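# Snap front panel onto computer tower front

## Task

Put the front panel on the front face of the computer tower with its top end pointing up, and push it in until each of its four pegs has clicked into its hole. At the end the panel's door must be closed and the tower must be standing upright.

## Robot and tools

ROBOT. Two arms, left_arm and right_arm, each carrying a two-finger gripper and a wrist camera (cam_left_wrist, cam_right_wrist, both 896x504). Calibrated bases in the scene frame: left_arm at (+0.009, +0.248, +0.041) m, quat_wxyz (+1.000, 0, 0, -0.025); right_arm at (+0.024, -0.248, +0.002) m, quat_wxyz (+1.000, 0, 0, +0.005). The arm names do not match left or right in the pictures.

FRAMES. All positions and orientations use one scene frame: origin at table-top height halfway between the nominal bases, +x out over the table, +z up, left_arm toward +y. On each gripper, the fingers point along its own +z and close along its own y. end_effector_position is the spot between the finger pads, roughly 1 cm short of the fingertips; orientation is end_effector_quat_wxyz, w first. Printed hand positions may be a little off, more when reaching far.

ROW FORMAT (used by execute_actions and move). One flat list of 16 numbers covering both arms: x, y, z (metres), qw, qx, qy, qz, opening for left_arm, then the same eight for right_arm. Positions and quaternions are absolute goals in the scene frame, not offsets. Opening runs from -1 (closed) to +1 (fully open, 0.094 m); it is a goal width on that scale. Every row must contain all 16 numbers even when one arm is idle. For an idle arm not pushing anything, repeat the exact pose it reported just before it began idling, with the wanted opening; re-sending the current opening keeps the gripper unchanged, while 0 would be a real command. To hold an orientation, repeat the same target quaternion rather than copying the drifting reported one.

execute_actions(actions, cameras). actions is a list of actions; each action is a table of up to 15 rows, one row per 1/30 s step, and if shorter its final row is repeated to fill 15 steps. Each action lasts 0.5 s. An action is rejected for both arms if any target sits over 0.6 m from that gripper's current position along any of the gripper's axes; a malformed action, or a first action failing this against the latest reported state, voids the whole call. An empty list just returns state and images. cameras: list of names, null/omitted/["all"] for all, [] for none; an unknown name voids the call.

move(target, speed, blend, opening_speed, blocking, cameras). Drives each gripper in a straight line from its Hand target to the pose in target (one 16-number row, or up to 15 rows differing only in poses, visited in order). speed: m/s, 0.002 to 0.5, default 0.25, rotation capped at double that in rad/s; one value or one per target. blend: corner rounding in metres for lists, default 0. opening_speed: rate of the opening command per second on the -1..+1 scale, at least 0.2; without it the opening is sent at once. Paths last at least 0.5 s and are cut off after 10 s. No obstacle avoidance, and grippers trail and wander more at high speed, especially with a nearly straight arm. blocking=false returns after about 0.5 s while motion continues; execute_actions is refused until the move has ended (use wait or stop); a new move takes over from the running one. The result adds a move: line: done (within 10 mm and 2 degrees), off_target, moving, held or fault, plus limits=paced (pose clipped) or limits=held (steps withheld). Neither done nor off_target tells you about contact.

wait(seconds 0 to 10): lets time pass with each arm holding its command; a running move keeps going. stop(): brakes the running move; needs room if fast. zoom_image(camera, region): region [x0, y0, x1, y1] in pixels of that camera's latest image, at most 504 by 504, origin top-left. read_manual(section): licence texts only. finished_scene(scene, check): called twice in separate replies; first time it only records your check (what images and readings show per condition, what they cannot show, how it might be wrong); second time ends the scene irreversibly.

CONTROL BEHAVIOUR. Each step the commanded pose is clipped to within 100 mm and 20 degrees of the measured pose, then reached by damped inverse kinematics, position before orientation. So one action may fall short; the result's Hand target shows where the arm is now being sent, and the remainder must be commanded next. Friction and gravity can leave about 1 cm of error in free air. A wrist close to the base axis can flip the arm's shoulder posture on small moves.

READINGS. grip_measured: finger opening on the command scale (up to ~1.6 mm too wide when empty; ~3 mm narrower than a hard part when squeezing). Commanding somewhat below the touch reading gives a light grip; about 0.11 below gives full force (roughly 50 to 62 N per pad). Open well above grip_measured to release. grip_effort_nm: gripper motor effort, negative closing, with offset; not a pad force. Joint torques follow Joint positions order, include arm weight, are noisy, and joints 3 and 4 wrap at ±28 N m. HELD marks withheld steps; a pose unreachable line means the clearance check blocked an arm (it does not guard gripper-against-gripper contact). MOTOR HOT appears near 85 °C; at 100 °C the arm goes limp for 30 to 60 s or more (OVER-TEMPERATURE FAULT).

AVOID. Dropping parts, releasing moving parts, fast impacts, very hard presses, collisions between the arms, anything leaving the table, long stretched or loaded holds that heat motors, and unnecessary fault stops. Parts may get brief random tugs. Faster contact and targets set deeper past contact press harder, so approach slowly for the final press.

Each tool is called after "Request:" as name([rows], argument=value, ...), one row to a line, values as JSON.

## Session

Request:
execute_actions(actions=[])

Scene clock: 0.00 s.
left_arm: end_effector_position=(+0.6995, +0.2424, +0.2504) grip_measured=+1.000 grip_effort_nm=n/a end_effector_quat_wxyz=(+0.553, -0.249, +0.788, -0.107) | right_arm: end_effector_position=(+0.1427, +0.0205, +0.2521) grip_measured=+1.000 grip_effort_nm=n/a end_effector_quat_wxyz=(+0.026, +0.797, -0.602, +0.043)
Joint positions: left_arm=[0.005 1.696 1.151 0.165 -0.148 -0.557 0.094] | right_arm=[1.184 1.151 1.128 -1.62 0.068 -0.649 0.094]
Joint velocities: left_arm=[0.005 0.005 -0.002 -0.007 0.007 0.022 0] | right_arm=[-0.005 0.005 0.002 0.012 -0.051 0.022 0]
Joint torques (N m): no reading
Motor temperatures (°C): left_arm=[24 27 32 26 24 21 25] | right_arm=[22 30 39 22 24 23 25]
Heat: left arm: hottest elbow 32 °C; right arm: hottest elbow 39 °C.
Hand target: left_arm +0.7066, +0.2421, +0.2591; +0.560, -0.248, +0.783, -0.110 | right_arm +0.1450, +0.0265, +0.2628; +0.011, +0.797, -0.603, +0.038
Tool commands: left_gripper/opening=+1.0 right_gripper/opening=+1.0
camera_calibration:
cam_left_wrist: T_world_to_cam=[[0.273346, -0.858222, 0.434438, -0.0908897], [-0.633901, -0.500414, -0.589708, 0.752029], [0.723499, -0.114197, -0.680814, -0.220312], [0, 0, 0, 1]] pos_world=[0.660952, 0.273163, 0.332972]
cam_right_wrist: T_world_to_cam=[[0.962761, 0.26899, 0.0271362, -0.151117], [0.217832, -0.831252, 0.511439, -0.103527], [0.160129, -0.486482, -0.858891, 0.290647], [0, 0, 0, 1]] pos_world=[0.1215, 0.0959863, 0.306683]

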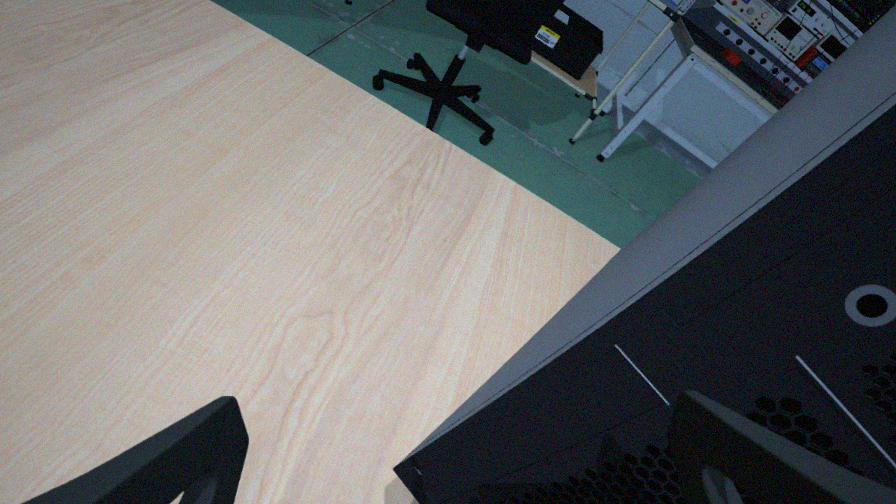

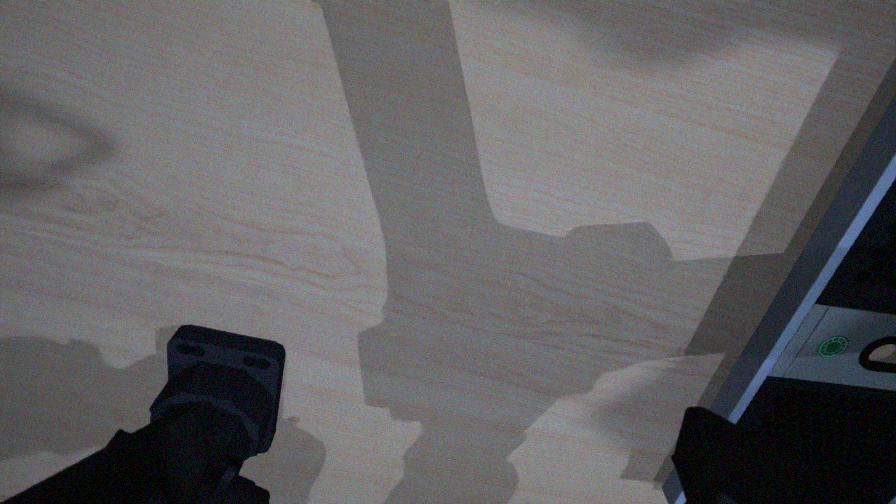

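Request:
move(target=[0.45,0.36,0.45,0.50,-0.18,0.83,-0.16,-0.42,0.20,-0.20,0.45,0.36,0.0,0.93,0.0,-1], speed=0.2)

Scene clock: 11.90 s.
left_arm: end_effector_position=(+0.4511, +0.3540, +0.4216) grip_measured=-0.418 grip_effort_nm=-0.115 end_effector_quat_wxyz=(+0.480, -0.192, +0.839, -0.171) | right_arm: end_effector_position=(+0.1998, -0.1932, +0.4249) grip_measured=-0.987 grip_effort_nm=-0.686 end_effector_quat_wxyz=(+0.336, -0.015, +0.942, -0.021)
Joint positions: left_arm=[0.451 0.996 1.043 -0.61 0.449 -0.299 0.027] | right_arm=[0.722 0.584 1.211 -1.669 0.462 0.575 0.001]
Joint velocities: left_arm=[-0.015 -0.005 -0.012 0.002 0.022 -0.051 0] | right_arm=[-0.015 0.005 -0.012 -0.002 -0.051 -0.051 -0.002]
Joint torques (N m): left_arm=[0.5 -5.13 12.89 1.78 0.27 0.18] | right_arm=[-2.26 0.15 12.9 0.73 0.3 0.1]
Motor temperatures (°C): left_arm=[24 27 34 26 24 21 25] | right_arm=[22 30 40 22 24 23 25]
Heat: left arm: hottest elbow 34 °C; right arm: hottest elbow 40 °C.
Hand target: left_arm +0.4521, +0.3576, +0.4508; +0.501, -0.181, +0.830, -0.163 | right_arm +0.1979, -0.1978, +0.4469; +0.355, +0.005, +0.935, -0.003
Off the commanded pose: left_arm 0.029 m, 3 deg | right_arm 0.026 m, 4 deg.
move: off_target (left_arm, right_arm)
camera_calibration:
cam_left_wrist: T_world_to_cam=[[0.155067, -0.873548, 0.461376, 0.0458677], [-0.792189, -0.388988, -0.47024, 0.732973], [0.590247, -0.292578, -0.752334, 0.242126], [0, 0, 0, 1]] pos_world=[0.430626, 0.396027, 0.505671]
cam_right_wrist: T_world_to_cam=[[-0.00126833, -0.998303, 0.0582253, -0.218715], [-0.969386, -0.0130691, -0.245193, 0.334767], [0.245538, -0.0567537, -0.967724, 0.438146], [0, 0, 0, 1]] pos_world=[0.216659, -0.189103, 0.518822]

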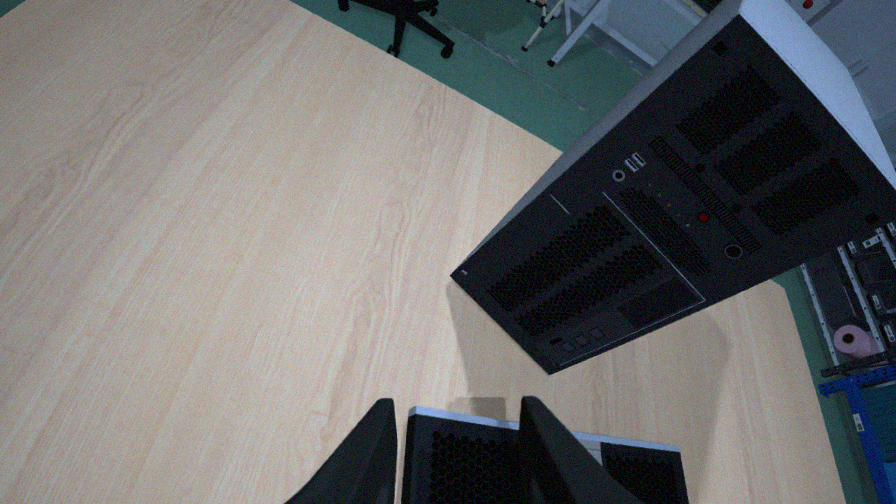

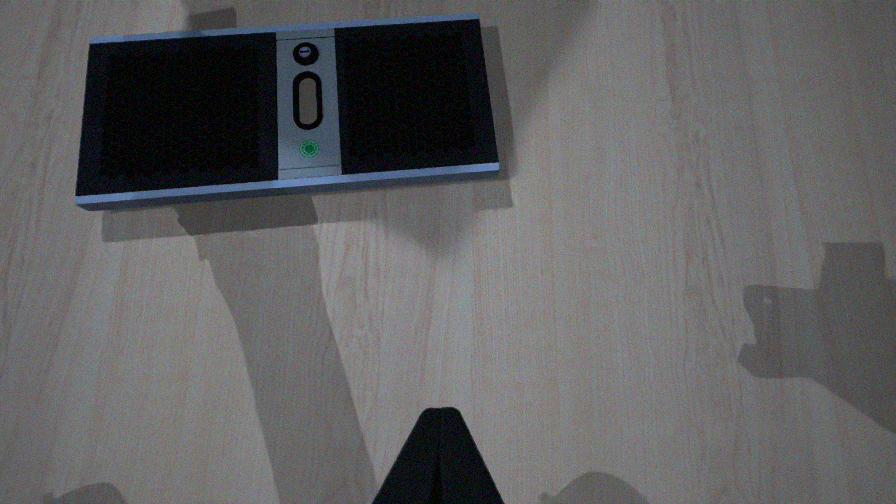

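Request:
move([
  [0.45,0.36,0.45,0.50,-0.18,0.83,-0.16,-0.42,0.25,-0.15,0.30,0.364,0.560,0.624,0.405,0.15],
  [0.45,0.36,0.45,0.50,-0.18,0.83,-0.16,-0.42,0.325,-0.071,0.08,0.364,0.560,0.624,0.405,0.15],
], speed=0.2)

Scene clock: 57.07 s.
left_arm: end_effector_position=(+0.4501, +0.3566, +0.4211) grip_measured=-0.418 grip_effort_nm=-0.125 end_effector_quat_wxyz=(+0.480, -0.191, +0.840, -0.168) | right_arm: end_effector_position=(+0.3199, -0.0692, +0.0805) grip_measured=+0.148 grip_effort_nm=0.125 end_effector_quat_wxyz=(+0.357, +0.563, +0.624, +0.406)
Joint positions: left_arm=[0.457 0.996 1.043 -0.613 0.451 -0.29 0.027] | right_arm=[0.844 1.173 0.194 0.428 0.66 1.945 0.054]
Joint velocities: left_arm=[-0.015 0.005 -0.012 -0.017 0.022 -0.007 -0.001] | right_arm=[-0.005 -0.015 0.007 0.007 0.037 -0.007 -0.001]
Joint torques (N m): left_arm=[0.85 -5.42 12.6 1.76 0.3 0.16] | right_arm=[-2.61 -4.48 6.32 1.83 0.44 -0.27]
Motor temperatures (°C): left_arm=[24 28 41 26 24 21 25] | right_arm=[22 29 45 22 24 23 25]
Heat: left arm: hottest elbow 41 °C; right arm: hottest elbow 45 °C.
Hand target: left_arm +0.4496, +0.3598, +0.4497; +0.501, -0.181, +0.831, -0.160 | right_arm +0.3231, -0.0729, +0.0808; +0.364, +0.563, +0.622, +0.404
Off the commanded pose: left_arm 0.029 m, 3 deg | right_arm 0.005 m, 1 deg.
move: off_target (left_arm)
camera_calibration:
cam_left_wrist: T_world_to_cam=[[0.156622, -0.876305, 0.455586, 0.0512953], [-0.792528, -0.386775, -0.471491, 0.732785], [0.58938, -0.287219, -0.755074, 0.242766], [0, 0, 0, 1]] pos_world=[0.429638, 0.3981, 0.505439]
cam_right_wrist: T_world_to_cam=[[-0.428664, -0.0305657, -0.902947, 0.2063], [-0.477352, 0.856199, 0.197634, 0.235414], [0.767061, 0.515742, -0.381612, -0.0919227], [0, 0, 0, 1]] pos_world=[0.271319, -0.147847, 0.104673]

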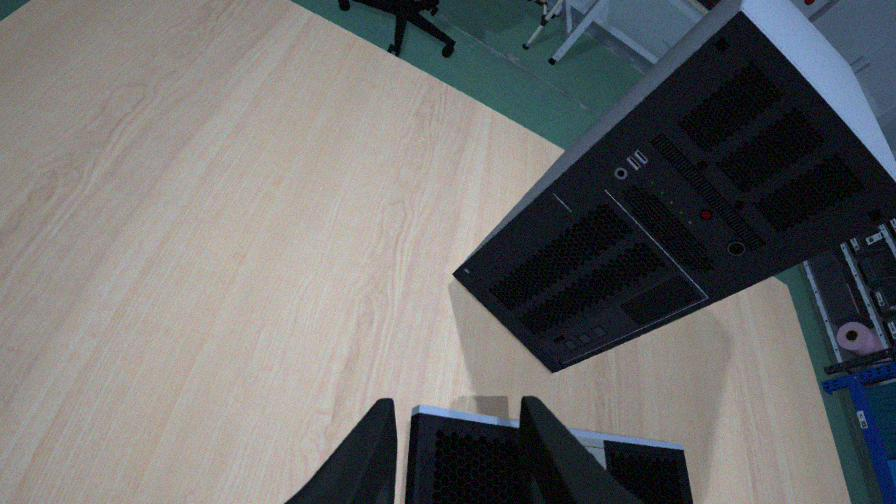

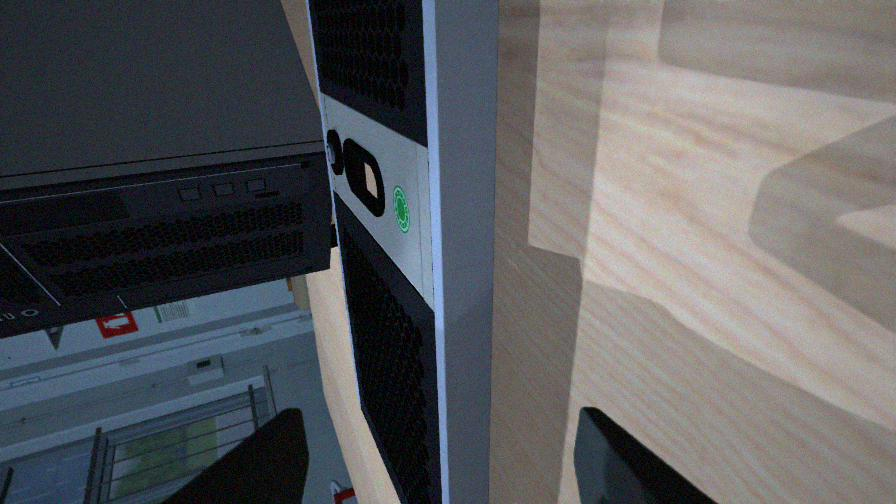

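Request:
move([
  [0.45,0.36,0.45,0.50,-0.18,0.83,-0.16,-0.42,0.350,-0.073,0.040,0.364,0.560,0.624,0.405,0.0],
], speed=0.08)

Scene clock: 71.43 s.
left_arm: end_effector_position=(+0.4497, +0.3565, +0.4217) grip_measured=-0.418 grip_effort_nm=-0.115 end_effector_quat_wxyz=(+0.480, -0.191, +0.840, -0.168) | right_arm: end_effector_position=(+0.3415, -0.0739, +0.0372) grip_measured=+0.002 grip_effort_nm=-0.095 end_effector_quat_wxyz=(+0.358, +0.562, +0.629, +0.400)
Joint positions: left_arm=[0.457 0.995 1.043 -0.613 0.451 -0.289 0.027] | right_arm=[0.757 1.489 0.194 0.762 0.586 1.885 0.047]
Joint velocities: left_arm=[-0.005 0.005 -0.007 0.007 0.022 0.051 0] | right_arm=[0.005 -0.005 -0.007 -0.012 -0.051 -0.007 0]
Joint torques (N m): left_arm=[0.62 -5.36 12.66 1.72 0.27 0.15] | right_arm=[-1.96 -6.01 4.98 1.92 0.11 -0.29]
Motor temperatures (°C): left_arm=[24 28 42 26 24 21 25] | right_arm=[22 30 44 22 24 23 25]
Heat: left arm: hottest elbow 42 °C; right arm: hottest elbow 44 °C.
Hand target: left_arm +0.4497, +0.3598, +0.4496; +0.501, -0.181, +0.831, -0.160 | right_arm +0.3491, -0.0728, +0.0412; +0.363, +0.561, +0.624, +0.404
Off the commanded pose: left_arm 0.029 m, 3 deg | right_arm 0.009 m, 1 deg.
move: off_target (left_arm)
camera_calibration:
cam_left_wrist: T_world_to_cam=[[0.155806, -0.876761, 0.454989, 0.051703], [-0.79192, -0.386186, -0.472993, 0.732905], [0.590412, -0.28662, -0.754495, 0.242497], [0, 0, 0, 1]] pos_world=[0.429174, 0.397873, 0.506097]
cam_right_wrist: T_world_to_cam=[[-0.43669, -0.0438176, -0.898544, 0.177908], [-0.477641, 0.857696, 0.190306, 0.258844], [0.762339, 0.512286, -0.395476, -0.120766], [0, 0, 0, 1]] pos_world=[0.29339, -0.152347, 0.0628379]

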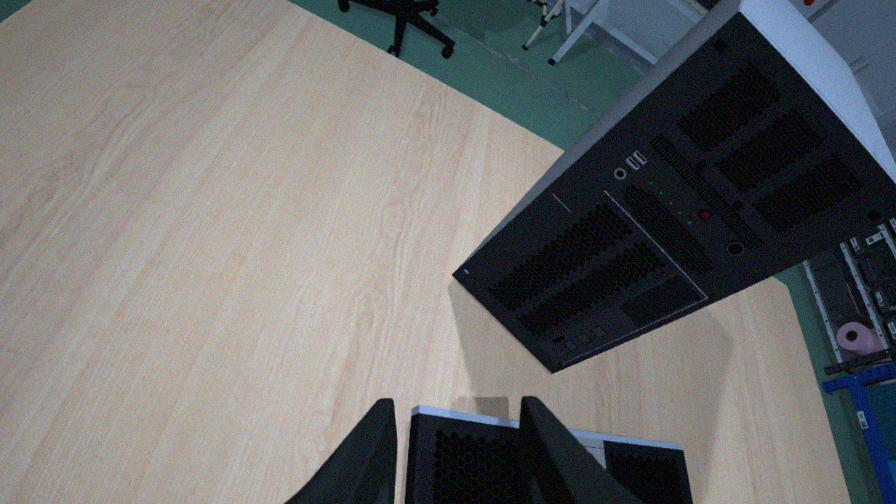

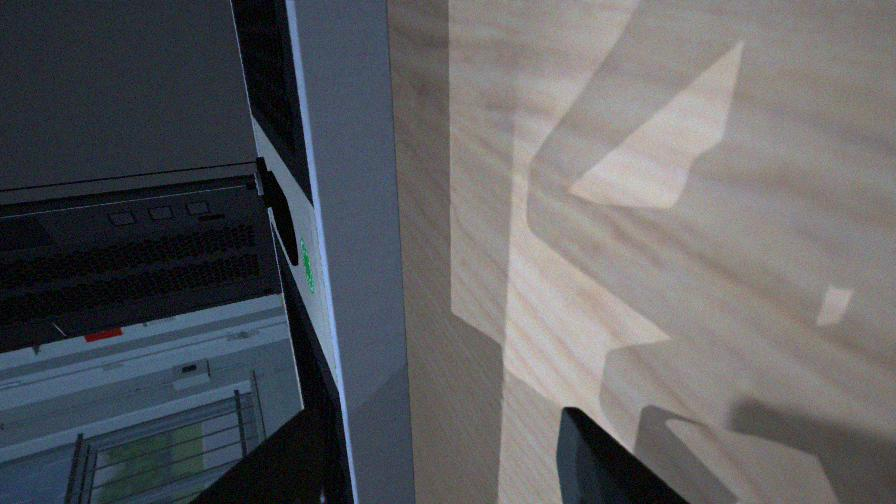

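Request:
move([
  [0.45,0.36,0.45,0.50,-0.18,0.83,-0.16,-0.42,0.427,-0.062,0.037,0.364,0.560,0.624,0.405,0.0],
], speed=0.06)

Scene clock: 84.90 s.
left_arm: end_effector_position=(+0.4497, +0.3565, +0.4217) grip_measured=-0.418 grip_effort_nm=-0.120 end_effector_quat_wxyz=(+0.480, -0.191, +0.840, -0.168) | right_arm: end_effector_position=(+0.4126, -0.0643, +0.0296) grip_measured=+0.002 grip_effort_nm=-0.105 end_effector_quat_wxyz=(+0.355, +0.564, +0.631, +0.396)
Joint positions: left_arm=[0.457 0.995 1.043 -0.613 0.451 -0.289 0.027] | right_arm=[0.608 1.633 0.355 0.774 0.454 1.807 0.047]
Joint velocities: left_arm=[-0.015 0.005 -0.002 -0.012 0.051 -0.007 0] | right_arm=[0.015 -0.015 -0.012 -0.002 -0.051 -0.066 -0.001]
Joint torques (N m): left_arm=[0.62 -5.19 12.56 1.83 0.26 0.16] | right_arm=[-2.26 -8.23 6.54 1.7 0.08 -0.25]
Motor temperatures (°C): left_arm=[24 28 43 26 24 21 25] | right_arm=[22 29 43 22 24 23 25]
Heat: left arm: hottest elbow 43 °C; right arm: hottest elbow 43 °C.
Hand target: left_arm +0.4496, +0.3598, +0.4496; +0.501, -0.181, +0.831, -0.160 | right_arm +0.4259, -0.0613, +0.0370; +0.363, +0.561, +0.624, +0.404
Off the commanded pose: left_arm 0.029 m, 3 deg | right_arm 0.016 m, 2 deg.
move: off_target (left_arm, right_arm)
camera_calibration:
cam_left_wrist: T_world_to_cam=[[0.155806, -0.876761, 0.454989, 0.051703], [-0.79192, -0.386186, -0.472993, 0.732905], [0.590412, -0.28662, -0.754495, 0.242497], [0, 0, 0, 1]] pos_world=[0.429174, 0.397873, 0.506097]
cam_right_wrist: T_world_to_cam=[[-0.447295, -0.0452292, -0.893242, 0.206634], [-0.474158, 0.858811, 0.193951, 0.284572], [0.758354, 0.510292, -0.405588, -0.181015], [0, 0, 0, 1]] pos_world=[0.364632, -0.142677, 0.055964]

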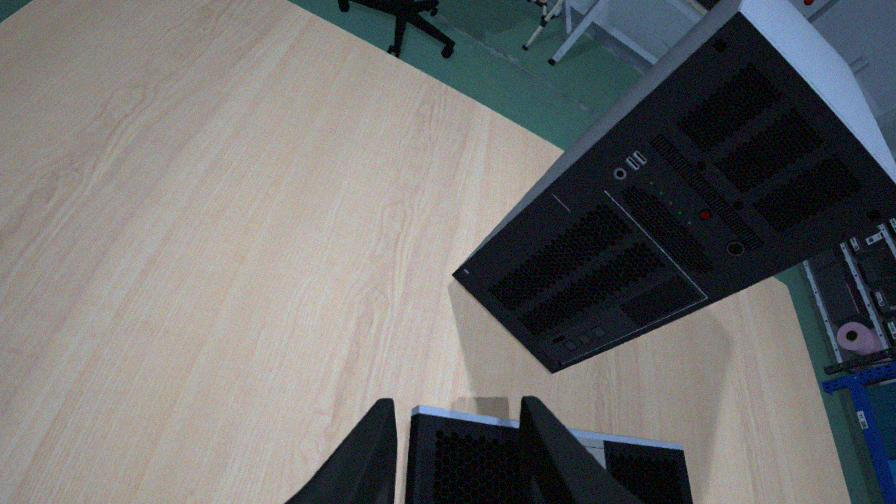

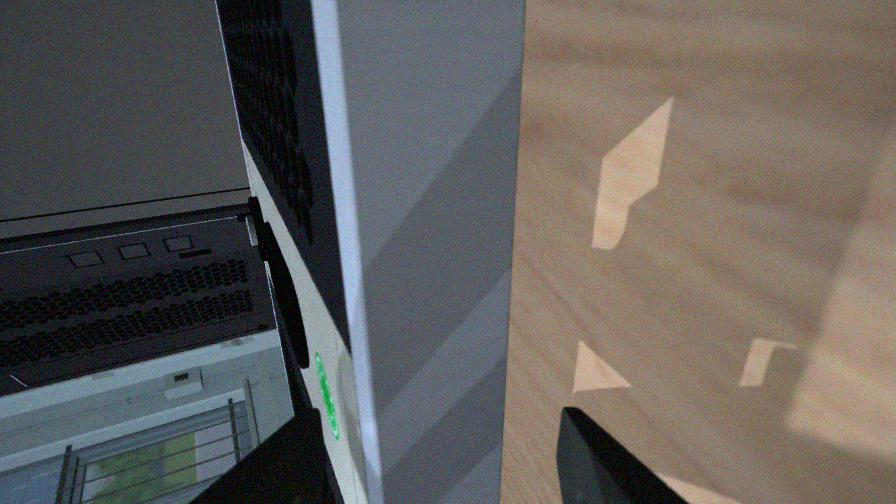

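Request:
move(target=[0.45,0.36,0.45,0.50,-0.18,0.83,-0.16,-0.42,0.438,-0.060,0.040,0.364,0.560,0.624,0.405,0.0], speed=0.06, cameras=[])

Request:
move(target=[0.45,0.36,0.45,0.50,-0.18,0.83,-0.16,-0.42,0.438,-0.060,0.045,0.364,0.560,0.624,0.405,-0.8], opening_speed=0.5, cameras=["cam_right_wrist"])

Scene clock: 95.33 s.
left_arm: end_effector_position=(+0.4497, +0.3565, +0.4217) grip_measured=-0.418 grip_effort_nm=-0.120 end_effector_quat_wxyz=(+0.480, -0.191, +0.840, -0.168) | right_arm: end_effector_position=(+0.4250, -0.0619, +0.0352) grip_measured=+0.002 grip_effort_nm=-0.090 end_effector_quat_wxyz=(+0.357, +0.563, +0.627, +0.402)
Joint positions: left_arm=[0.457 0.995 1.043 -0.613 0.451 -0.289 0.027] | right_arm=[0.591 1.639 0.381 0.774 0.44 1.795 0.047]
Joint velocities: left_arm=[-0.015 -0.005 -0.022 0.002 0.007 -0.022 0] | right_arm=[-0.005 -0.015 -0.007 -0.012 -0.007 -0.037 0]
Joint torques (N m): left_arm=[0.85 -5.42 12.64 1.74 0.26 0.17] | right_arm=[-2.2 -8.47 6.8 1.17 0.07 -0.23]
Motor temperatures (°C): left_arm=[24 28 44 26 24 21 25] | right_arm=[22 30 42 22 24 23 25]
Heat: left arm: hottest elbow 44 °C; right arm: hottest elbow 42 °C.
Hand target: left_arm +0.4496, +0.3598, +0.4496; +0.501, -0.181, +0.831, -0.160 | right_arm +0.4376, -0.0600, +0.0401; +0.364, +0.561, +0.624, +0.405
Off the commanded pose: left_arm 0.029 m, 3 deg | right_arm 0.014 m, 1 deg.
move: off_target (left_arm, right_arm)
No camera images: "cameras" was empty.

Scene clock: 97.13 s.
left_arm: end_effector_position=(+0.4497, +0.3565, +0.4217) grip_measured=-0.418 grip_effort_nm=-0.120 end_effector_quat_wxyz=(+0.480, -0.191, +0.840, -0.168) | right_arm: end_effector_position=(+0.4298, -0.0590, +0.0425) grip_measured=-0.392 grip_effort_nm=-1.009 end_effector_quat_wxyz=(+0.361, +0.559, +0.627, +0.405)
Joint positions: left_arm=[0.457 0.995 1.043 -0.613 0.451 -0.289 0.027] | right_arm=[0.59 1.624 0.393 0.759 0.441 1.786 0.029]
Joint velocities: left_arm=[-0.015 -0.005 -0.002 0.002 -0.022 -0.066 -0.001] | right_arm=[-0.015 -0.005 -0.012 -0.002 -0.037 -0.022 -0.001]
Joint torques (N m): left_arm=[0.79 -5.19 12.62 1.84 0.25 0.15] | right_arm=[-2.02 -8.47 5.98 1.09 -0.02 -0.18]
Motor temperatures (°C): left_arm=[24 28 44 26 24 21 25] | right_arm=[22 30 42 22 24 23 25]
Heat: left arm: hottest elbow 44 °C; right arm: hottest elbow 42 °C.
Hand target: left_arm +0.4496, +0.3598, +0.4496; +0.501, -0.181, +0.831, -0.160 | right_arm +0.4379, -0.0599, +0.0449; +0.364, +0.560, +0.624, +0.405
Off the commanded pose: left_arm 0.029 m, 3 deg | right_arm 0.009 m, 0 deg.
move: off_target (left_arm)
camera_calibration:
cam_right_wrist: T_world_to_cam=[[-0.42405, -0.0422601, -0.904652, 0.216781], [-0.482135, 0.856124, 0.186005, 0.289224], [0.766634, 0.51504, -0.383414, -0.195777], [0, 0, 0, 1]] pos_world=[0.38146, -0.137618, 0.0672511]
Images, in order (width x height): cam_right_wrist 896x504.

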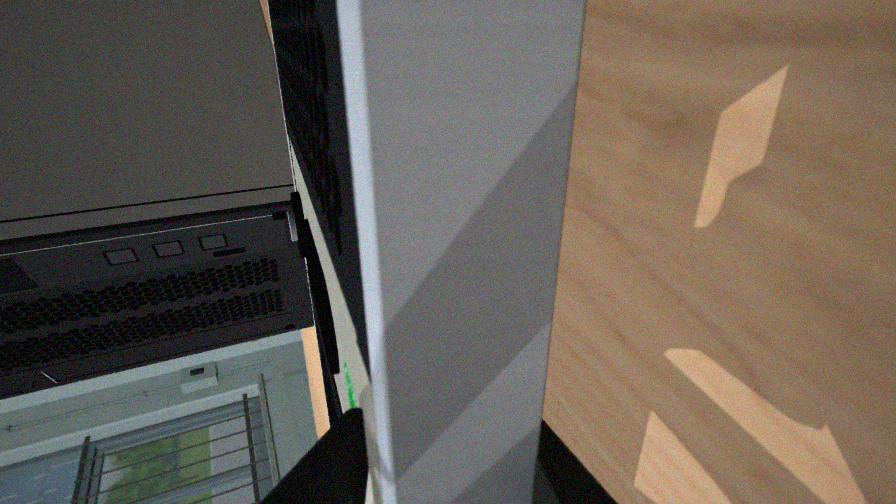

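Request:
move([
  [0.45,0.36,0.45,0.50,-0.18,0.83,-0.16,-0.42,0.42,-0.07,0.13,0.364,0.560,0.624,0.405,-0.8],
  [0.45,0.36,0.45,0.50,-0.18,0.83,-0.16,-0.42,0.38,-0.13,0.30,0.364,0.560,0.624,0.405,-0.8],
  [0.45,0.36,0.45,0.50,-0.18,0.83,-0.16,-0.42,0.38,-0.15,0.30,0.607,-0.362,0.607,0.362,-0.8],
], speed=0.15)

Scene clock: 120.33 s.
left_arm: end_effector_position=(+0.4497, +0.3565, +0.4217) grip_measured=-0.418 grip_effort_nm=-0.120 end_effector_quat_wxyz=(+0.480, -0.191, +0.840, -0.168) | right_arm: end_effector_position=(+0.3667, -0.1382, +0.2629) grip_measured=-0.530 grip_effort_nm=-1.023 end_effector_quat_wxyz=(+0.584, -0.333, +0.628, +0.393)
Joint positions: left_arm=[0.457 0.995 1.043 -0.613 0.451 -0.289 0.027] | right_arm=[-0.167 1.02 0.394 0.597 -1.236 0.077 0.022]
Joint velocities: left_arm=[-0.005 -0.005 0.007 0.007 0.051 -0.007 0] | right_arm=[0.005 0.005 0.002 -0.002 0.081 0.022 0]
Joint torques (N m): left_arm=[0.44 -4.95 12.62 1.73 0.26 0.17] | right_arm=[-2.73 -5.19 15.09 1.32 -0.15 -0.17]
Motor temperatures (°C): left_arm=[24 27 45 26 24 21 25] | right_arm=[22 30 43 22 24 23 26]
Heat: left arm: hottest elbow 45 °C; right arm: hottest elbow 43 °C.
Hand target: left_arm +0.4496, +0.3598, +0.4496; +0.501, -0.181, +0.831, -0.160 | right_arm +0.3813, -0.1448, +0.2980; +0.611, -0.354, +0.605, +0.368
Off the commanded pose: left_arm 0.029 m, 3 deg | right_arm 0.041 m, 6 deg.
move: off_target (left_arm, right_arm)
camera_calibration:
cam_left_wrist: T_world_to_cam=[[0.155806, -0.876761, 0.454989, 0.051703], [-0.79192, -0.386186, -0.472993, 0.732905], [0.590412, -0.28662, -0.754495, 0.242497], [0, 0, 0, 1]] pos_world=[0.429174, 0.397873, 0.506097]
cam_right_wrist: T_world_to_cam=[[0.868113, -0.484034, -0.109955, -0.357704], [-0.297959, -0.330996, -0.895356, 0.338299], [0.396988, 0.810032, -0.431565, 0.166864], [0, 0, 0, 1]] pos_world=[0.345084, -0.19633, 0.335579]

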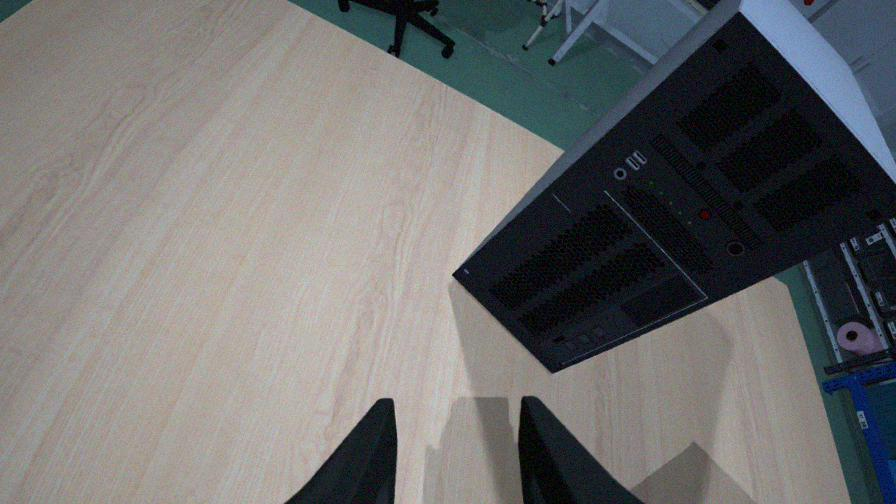

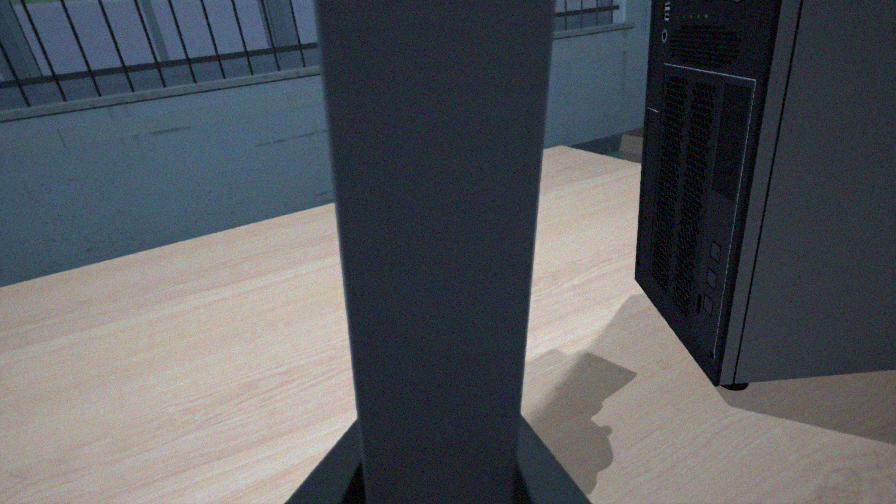

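Request:
move(target=[0.45,0.36,0.45,0.50,-0.18,0.83,-0.16,-0.42,0.648,0.05,0.265,0.618,-0.400,0.578,0.352,-0.8], speed=0.12)

Scene clock: 143.40 s.
left_arm: end_effector_position=(+0.4496, +0.3564, +0.4219) grip_measured=-0.418 grip_effort_nm=-0.115 end_effector_quat_wxyz=(+0.481, -0.191, +0.839, -0.167) | right_arm: end_effector_position=(+0.6362, +0.0383, +0.2534) grip_measured=-0.530 grip_effort_nm=-1.013 end_effector_quat_wxyz=(+0.604, -0.388, +0.595, +0.360)
Joint positions: left_arm=[0.457 0.994 1.043 -0.613 0.451 -0.289 0.027] | right_arm=[0.231 1.798 1.154 0.627 -0.873 -0.054 0.022]
Joint velocities: left_arm=[-0.005 -0.005 -0.007 0.012 -0.007 0.007 0] | right_arm=[-0.015 0.005 0.007 -0.027 0.022 -0.007 -0.001]
Joint torques (N m): left_arm=[0.79 -5.66 12.55 1.77 0.27 0.19] | right_arm=[-0.62 -14.45 13.19 0.98 0.25 -0.33]
Motor temperatures (°C): left_arm=[24 27 45 26 24 21 25] | right_arm=[22 30 46 22 24 23 26]
Heat: left arm: hottest elbow 45 °C; right arm: hottest elbow 46 °C.
Hand target: left_arm +0.4496, +0.3598, +0.4497; +0.501, -0.181, +0.831, -0.160 | right_arm +0.6467, +0.0487, +0.2664; +0.617, -0.401, +0.579, +0.350
Off the commanded pose: left_arm 0.028 m, 3 deg | right_arm 0.020 m, 3 deg.
move: off_target (left_arm, right_arm)
camera_calibration:
cam_left_wrist: T_world_to_cam=[[0.155647, -0.87683, 0.454911, 0.0517388], [-0.791755, -0.386114, -0.473329, 0.73294], [0.590676, -0.286506, -0.754331, 0.242431], [0, 0, 0, 1]] pos_world=[0.429057, 0.397823, 0.506259]
cam_right_wrist: T_world_to_cam=[[0.890074, -0.454451, 0.035243, -0.559173], [-0.168722, -0.400305, -0.900716, 0.390347], [0.423439, 0.795758, -0.432977, -0.103113], [0, 0, 0, 1]] pos_world=[0.607227, -0.0158055, 0.326653]

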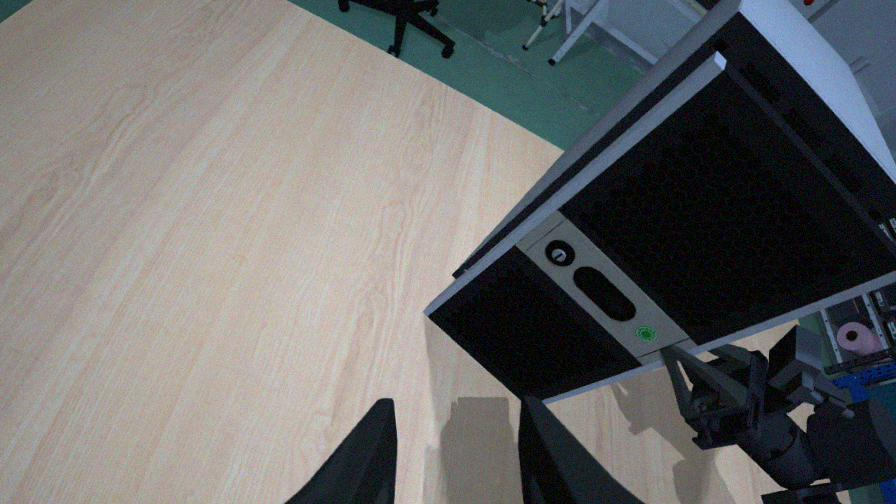

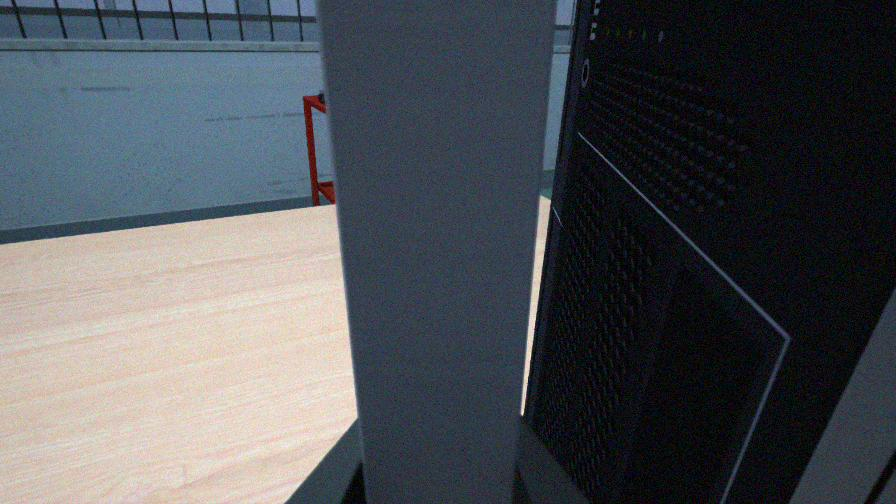

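Request:
move([
  [0.60,0.46,0.38,0.618,0.319,0.646,-0.316,-1,0.648,0.05,0.265,0.611,-0.388,0.586,0.365,-0.8],
  [0.66,0.49,0.34,0.618,0.319,0.646,-0.316,-1,0.650,0.052,0.265,0.611,-0.388,0.586,0.365,-0.8],
], speed=0.15)

Scene clock: 167.70 s.
left_arm: end_effector_position=(+0.6465, +0.4891, +0.3336) grip_measured=-0.989 grip_effort_nm=-0.652 end_effector_quat_wxyz=(+0.624, +0.302, +0.645, -0.322) | right_arm: end_effector_position=(+0.6400, +0.0391, +0.2532) grip_measured=-0.530 grip_effort_nm=-1.013 end_effector_quat_wxyz=(+0.603, -0.383, +0.598, +0.363)
Joint positions: left_arm=[0.666 1.953 1.586 0.03 1.529 0.298 0.001] | right_arm=[0.231 1.806 1.164 0.626 -0.87 -0.038 0.022]
Joint velocities: left_arm=[-0.005 0.015 -0.002 -0.007 -0.022 -0.022 0.001] | right_arm=[-0.015 -0.005 -0.002 0.007 0.037 0.022 0]
Joint torques (N m): left_arm=[-0.44 -15.97 11.85 1.31 0.23 0.16] | right_arm=[-0.09 -14.62 12.78 1.51 0.19 -0.01]
Motor temperatures (°C): left_arm=[24 27 46 26 24 21 25] | right_arm=[22 30 49 22 24 23 26]
Heat: left arm: hottest elbow 46 °C; right arm: hottest elbow 49 °C.
Hand target: left_arm +0.6572, +0.4906, +0.3387; +0.628, +0.313, +0.639, -0.315 | right_arm +0.6489, +0.0518, +0.2650; +0.611, -0.388, +0.586, +0.365
Off the commanded pose: left_arm 0.015 m, 2 deg | right_arm 0.020 m, 2 deg.
move: off_target (left_arm, right_arm)
camera_calibration:
cam_left_wrist: T_world_to_cam=[[-0.790436, -0.611912, 0.0278374, 0.80217], [-0.286601, 0.329287, -0.899684, 0.363964], [0.541361, -0.71912, -0.435654, 0.234711], [0, 0, 0, 1]] pos_world=[0.611313, 0.539794, 0.407374]
cam_right_wrist: T_world_to_cam=[[0.888952, -0.457515, 0.0210865, -0.557765], [-0.180963, -0.39316, -0.901486, 0.39885], [0.420734, 0.797562, -0.432294, -0.103988], [0, 0, 0, 1]] pos_world=[0.611755, -0.0154368, 0.326366]

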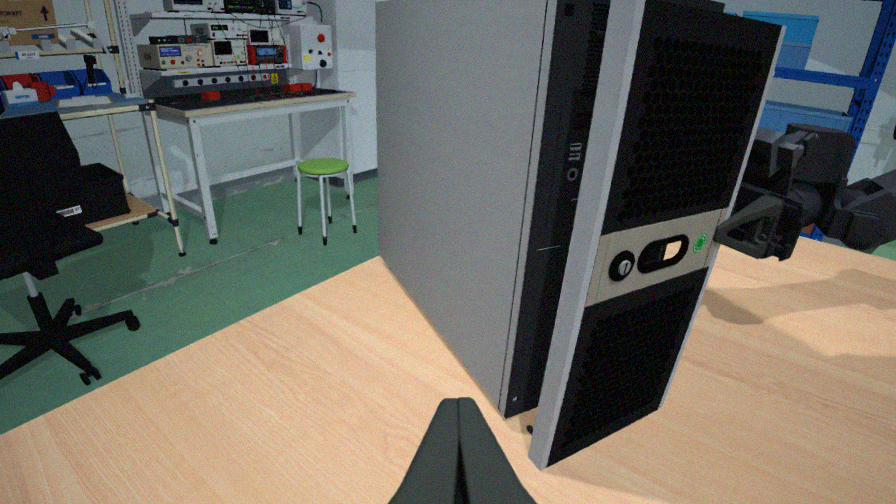

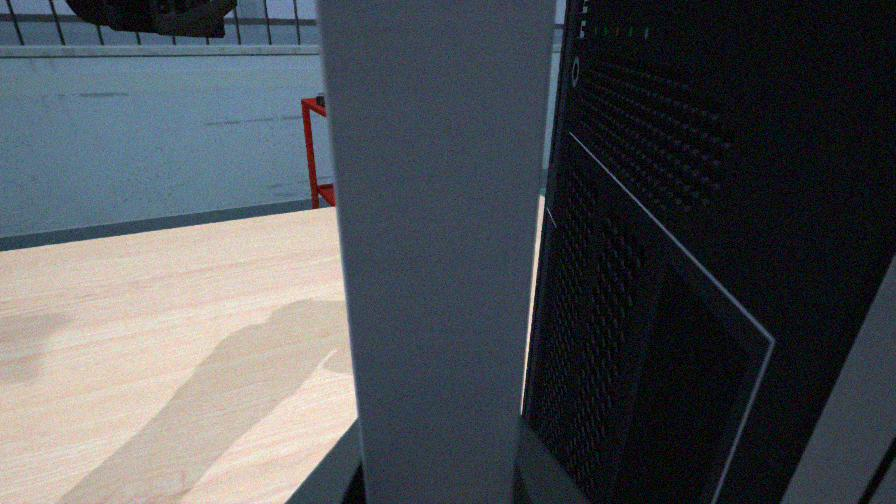

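Request:
move(target=[0.66,0.49,0.34,0.618,0.319,0.646,-0.316,-1,0.671,0.055,0.263,0.6055,-0.379,0.592,0.374,-0.8], speed=0.06)

Request:
zoom_image(camera="cam_left_wrist", region=[460, 320, 740, 490])

Request:
zoom_image(camera="cam_left_wrist", region=[520, 0, 800, 160])

Scene clock: 203.77 s.
left_arm: end_effector_position=(+0.6482, +0.4878, +0.3364) grip_measured=-0.989 grip_effort_nm=-0.647 end_effector_quat_wxyz=(+0.623, +0.303, +0.645, -0.323) | right_arm: end_effector_position=(+0.6605, +0.0442, +0.2538) grip_measured=-0.530 grip_effort_nm=-1.018 end_effector_quat_wxyz=(+0.601, -0.376, +0.600, +0.371)
Joint positions: left_arm=[0.663 1.953 1.6 -0.011 1.529 0.324 0.001] | right_arm=[0.231 1.854 1.232 0.619 -0.87 -0.01 0.022]
Joint velocities: left_arm=[0.015 -0.024 0.002 -0.002 -0.051 -0.037 0] | right_arm=[0.005 -0.005 -0.002 0.002 -0.022 0.022 -0.001]
Joint torques (N m): left_arm=[-0.56 -15.91 11.82 1.37 0.18 0.15] | right_arm=[-0.38 -15.15 13.15 0.94 0.11 0.02]
Motor temperatures (°C): left_arm=[24 29 47 26 24 21 25] | right_arm=[22 32 52 22 24 23 27]
Heat: left arm: hottest elbow 47 °C; right arm: hottest elbow 52 °C.
Hand target: left_arm +0.6595, +0.4897, +0.3396; +0.626, +0.313, +0.640, -0.317 | right_arm +0.6701, +0.0547, +0.2632; +0.605, -0.379, +0.592, +0.374
Off the commanded pose: left_arm 0.013 m, 2 deg | right_arm 0.018 m, 1 deg.
move: off_target (left_arm, right_arm)
camera_calibration:
cam_left_wrist: T_world_to_cam=[[-0.79249, -0.609215, 0.0285798, 0.802341], [-0.286572, 0.3306, -0.899211, 0.366634], [0.538364, -0.720806, -0.436581, 0.237214], [0, 0, 0, 1]] pos_world=[0.613207, 0.538574, 0.410313]
cam_right_wrist: T_world_to_cam=[[0.889033, -0.45784, 0.00167648, -0.568798], [-0.193495, -0.379042, -0.904924, 0.413633], [0.414946, 0.804183, -0.425571, -0.114569], [0, 0, 0, 1]] pos_world=[0.633256, -0.0115, 0.326503]

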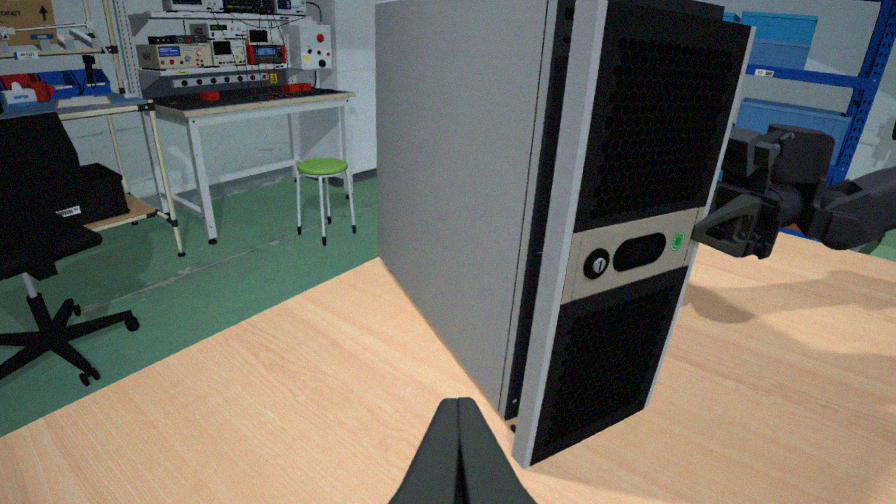

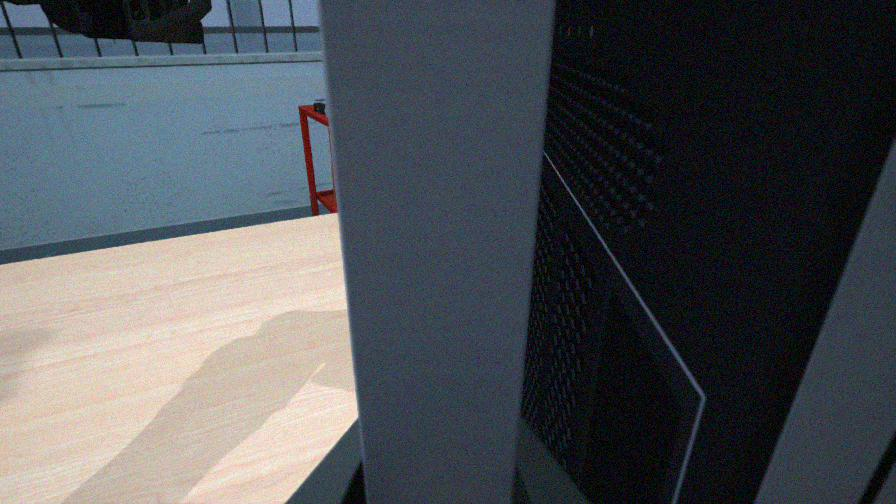

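Scaled by 1.800 from the camera's 896x504 image, which has a finer 1280x720 frame.

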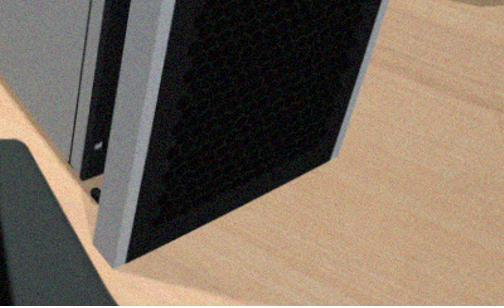

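Scaled by 1.800 from the camera's 896x504 image, which has a finer 1280x720 frame.

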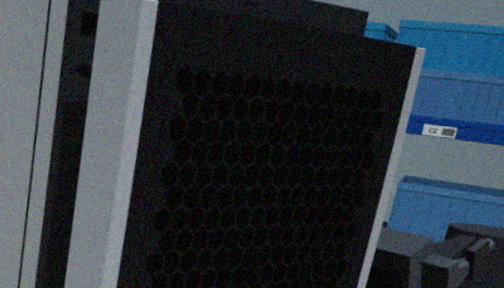

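Request:
move(target=[0.66,0.49,0.34,0.618,0.319,0.646,-0.316,-1,0.671,0.055,0.295,0.6055,-0.379,0.592,0.374,-0.8], speed=0.06)

Request:
zoom_image(camera="cam_left_wrist", region=[460, 320, 740, 490])

Request:
zoom_image(camera="cam_left_wrist", region=[520, 0, 800, 160])

Scene clock: 217.60 s.
left_arm: end_effector_position=(+0.6482, +0.4879, +0.3365) grip_measured=-0.989 grip_effort_nm=-0.657 end_effector_quat_wxyz=(+0.623, +0.303, +0.645, -0.323) | right_arm: end_effector_position=(+0.6648, +0.0453, +0.2555) grip_measured=-0.530 grip_effort_nm=-1.023 end_effector_quat_wxyz=(+0.590, -0.375, +0.610, +0.372)
Joint positions: left_arm=[0.663 1.953 1.605 -0.038 1.529 0.346 0.001] | right_arm=[0.231 1.851 1.255 0.555 -0.87 -0.019 0.022]
Joint velocities: left_arm=[0.005 -0.015 -0.002 -0.002 -0.051 -0.007 0.001] | right_arm=[-0.005 0.005 -0.012 -0.002 -0.022 -0.007 0]
Joint torques (N m): left_arm=[-0.56 -16.03 11.85 1.28 0.21 0.15] | right_arm=[-0.5 -19.02 13.6 0.58 0.02 0.13]
Motor temperatures (°C): left_arm=[24 29 45 26 24 21 25] | right_arm=[22 32 53 22 24 23 27]
Heat: left arm: hottest elbow 45 °C; right arm: hottest elbow 53 °C.
Hand target: left_arm +0.6595, +0.4898, +0.3398; +0.626, +0.313, +0.640, -0.317 | right_arm +0.6688, +0.0541, +0.2948; +0.606, -0.379, +0.592, +0.374
Off the commanded pose: left_arm 0.012 m, 2 deg | right_arm 0.041 m, 3 deg.
move: off_target (left_arm, right_arm)
camera_calibration:
cam_left_wrist: T_world_to_cam=[[-0.792471, -0.609259, 0.0281767, 0.802544], [-0.286828, 0.331514, -0.898793, 0.366317], [0.538256, -0.720349, -0.437468, 0.23741], [0, 0, 0, 1]] pos_world=[0.613276, 0.538536, 0.41049]
cam_right_wrist: T_world_to_cam=[[0.889057, -0.457483, -0.0169539, -0.567363], [-0.218253, -0.39101, -0.894135, 0.430694], [0.402423, 0.798637, -0.447477, -0.102309], [0, 0, 0, 1]] pos_world=[0.63959, -0.00944615, 0.329699]

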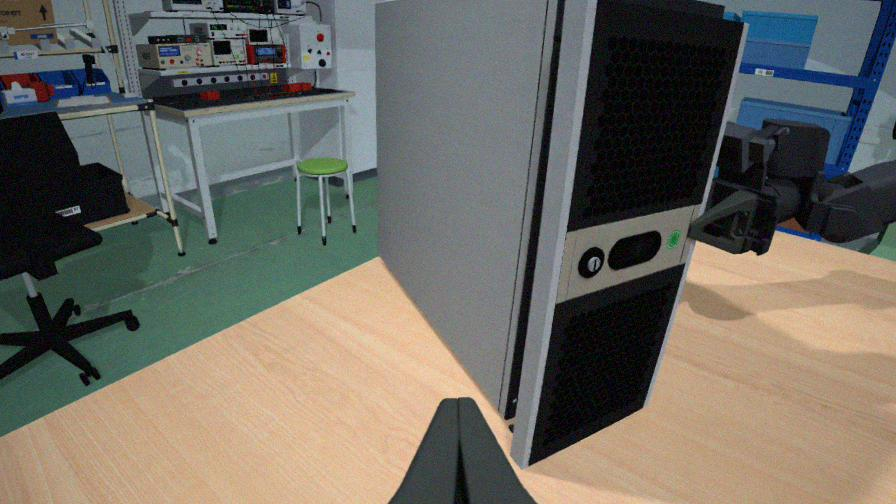

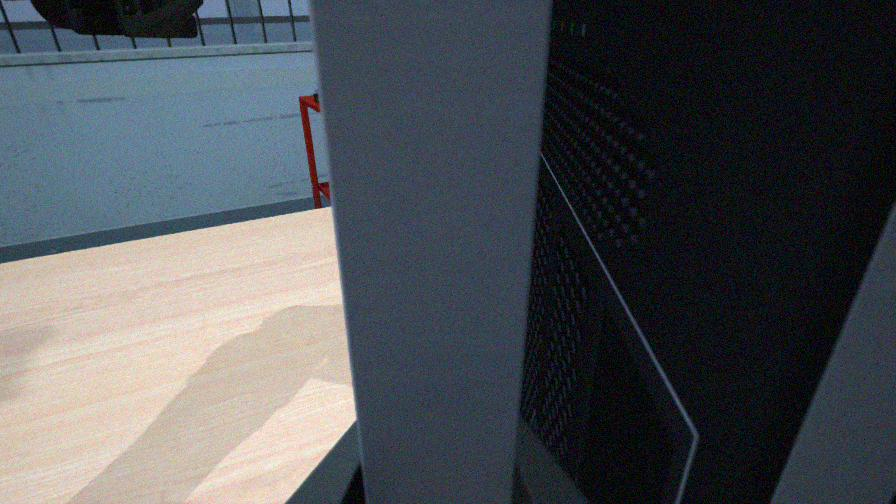

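Scaled by 1.800 from the camera's 896x504 image, which has a finer 1280x720 frame.

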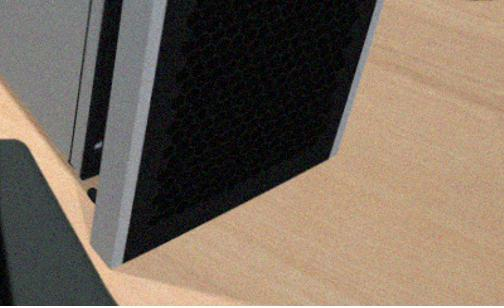

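Scaled by 1.800 from the camera's 896x504 image, which has a finer 1280x720 frame.

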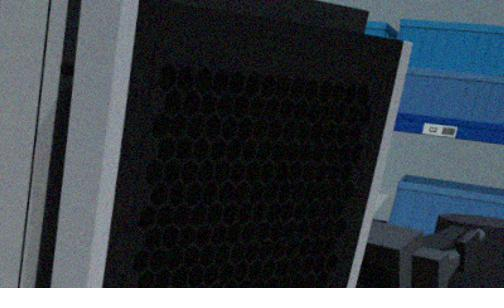

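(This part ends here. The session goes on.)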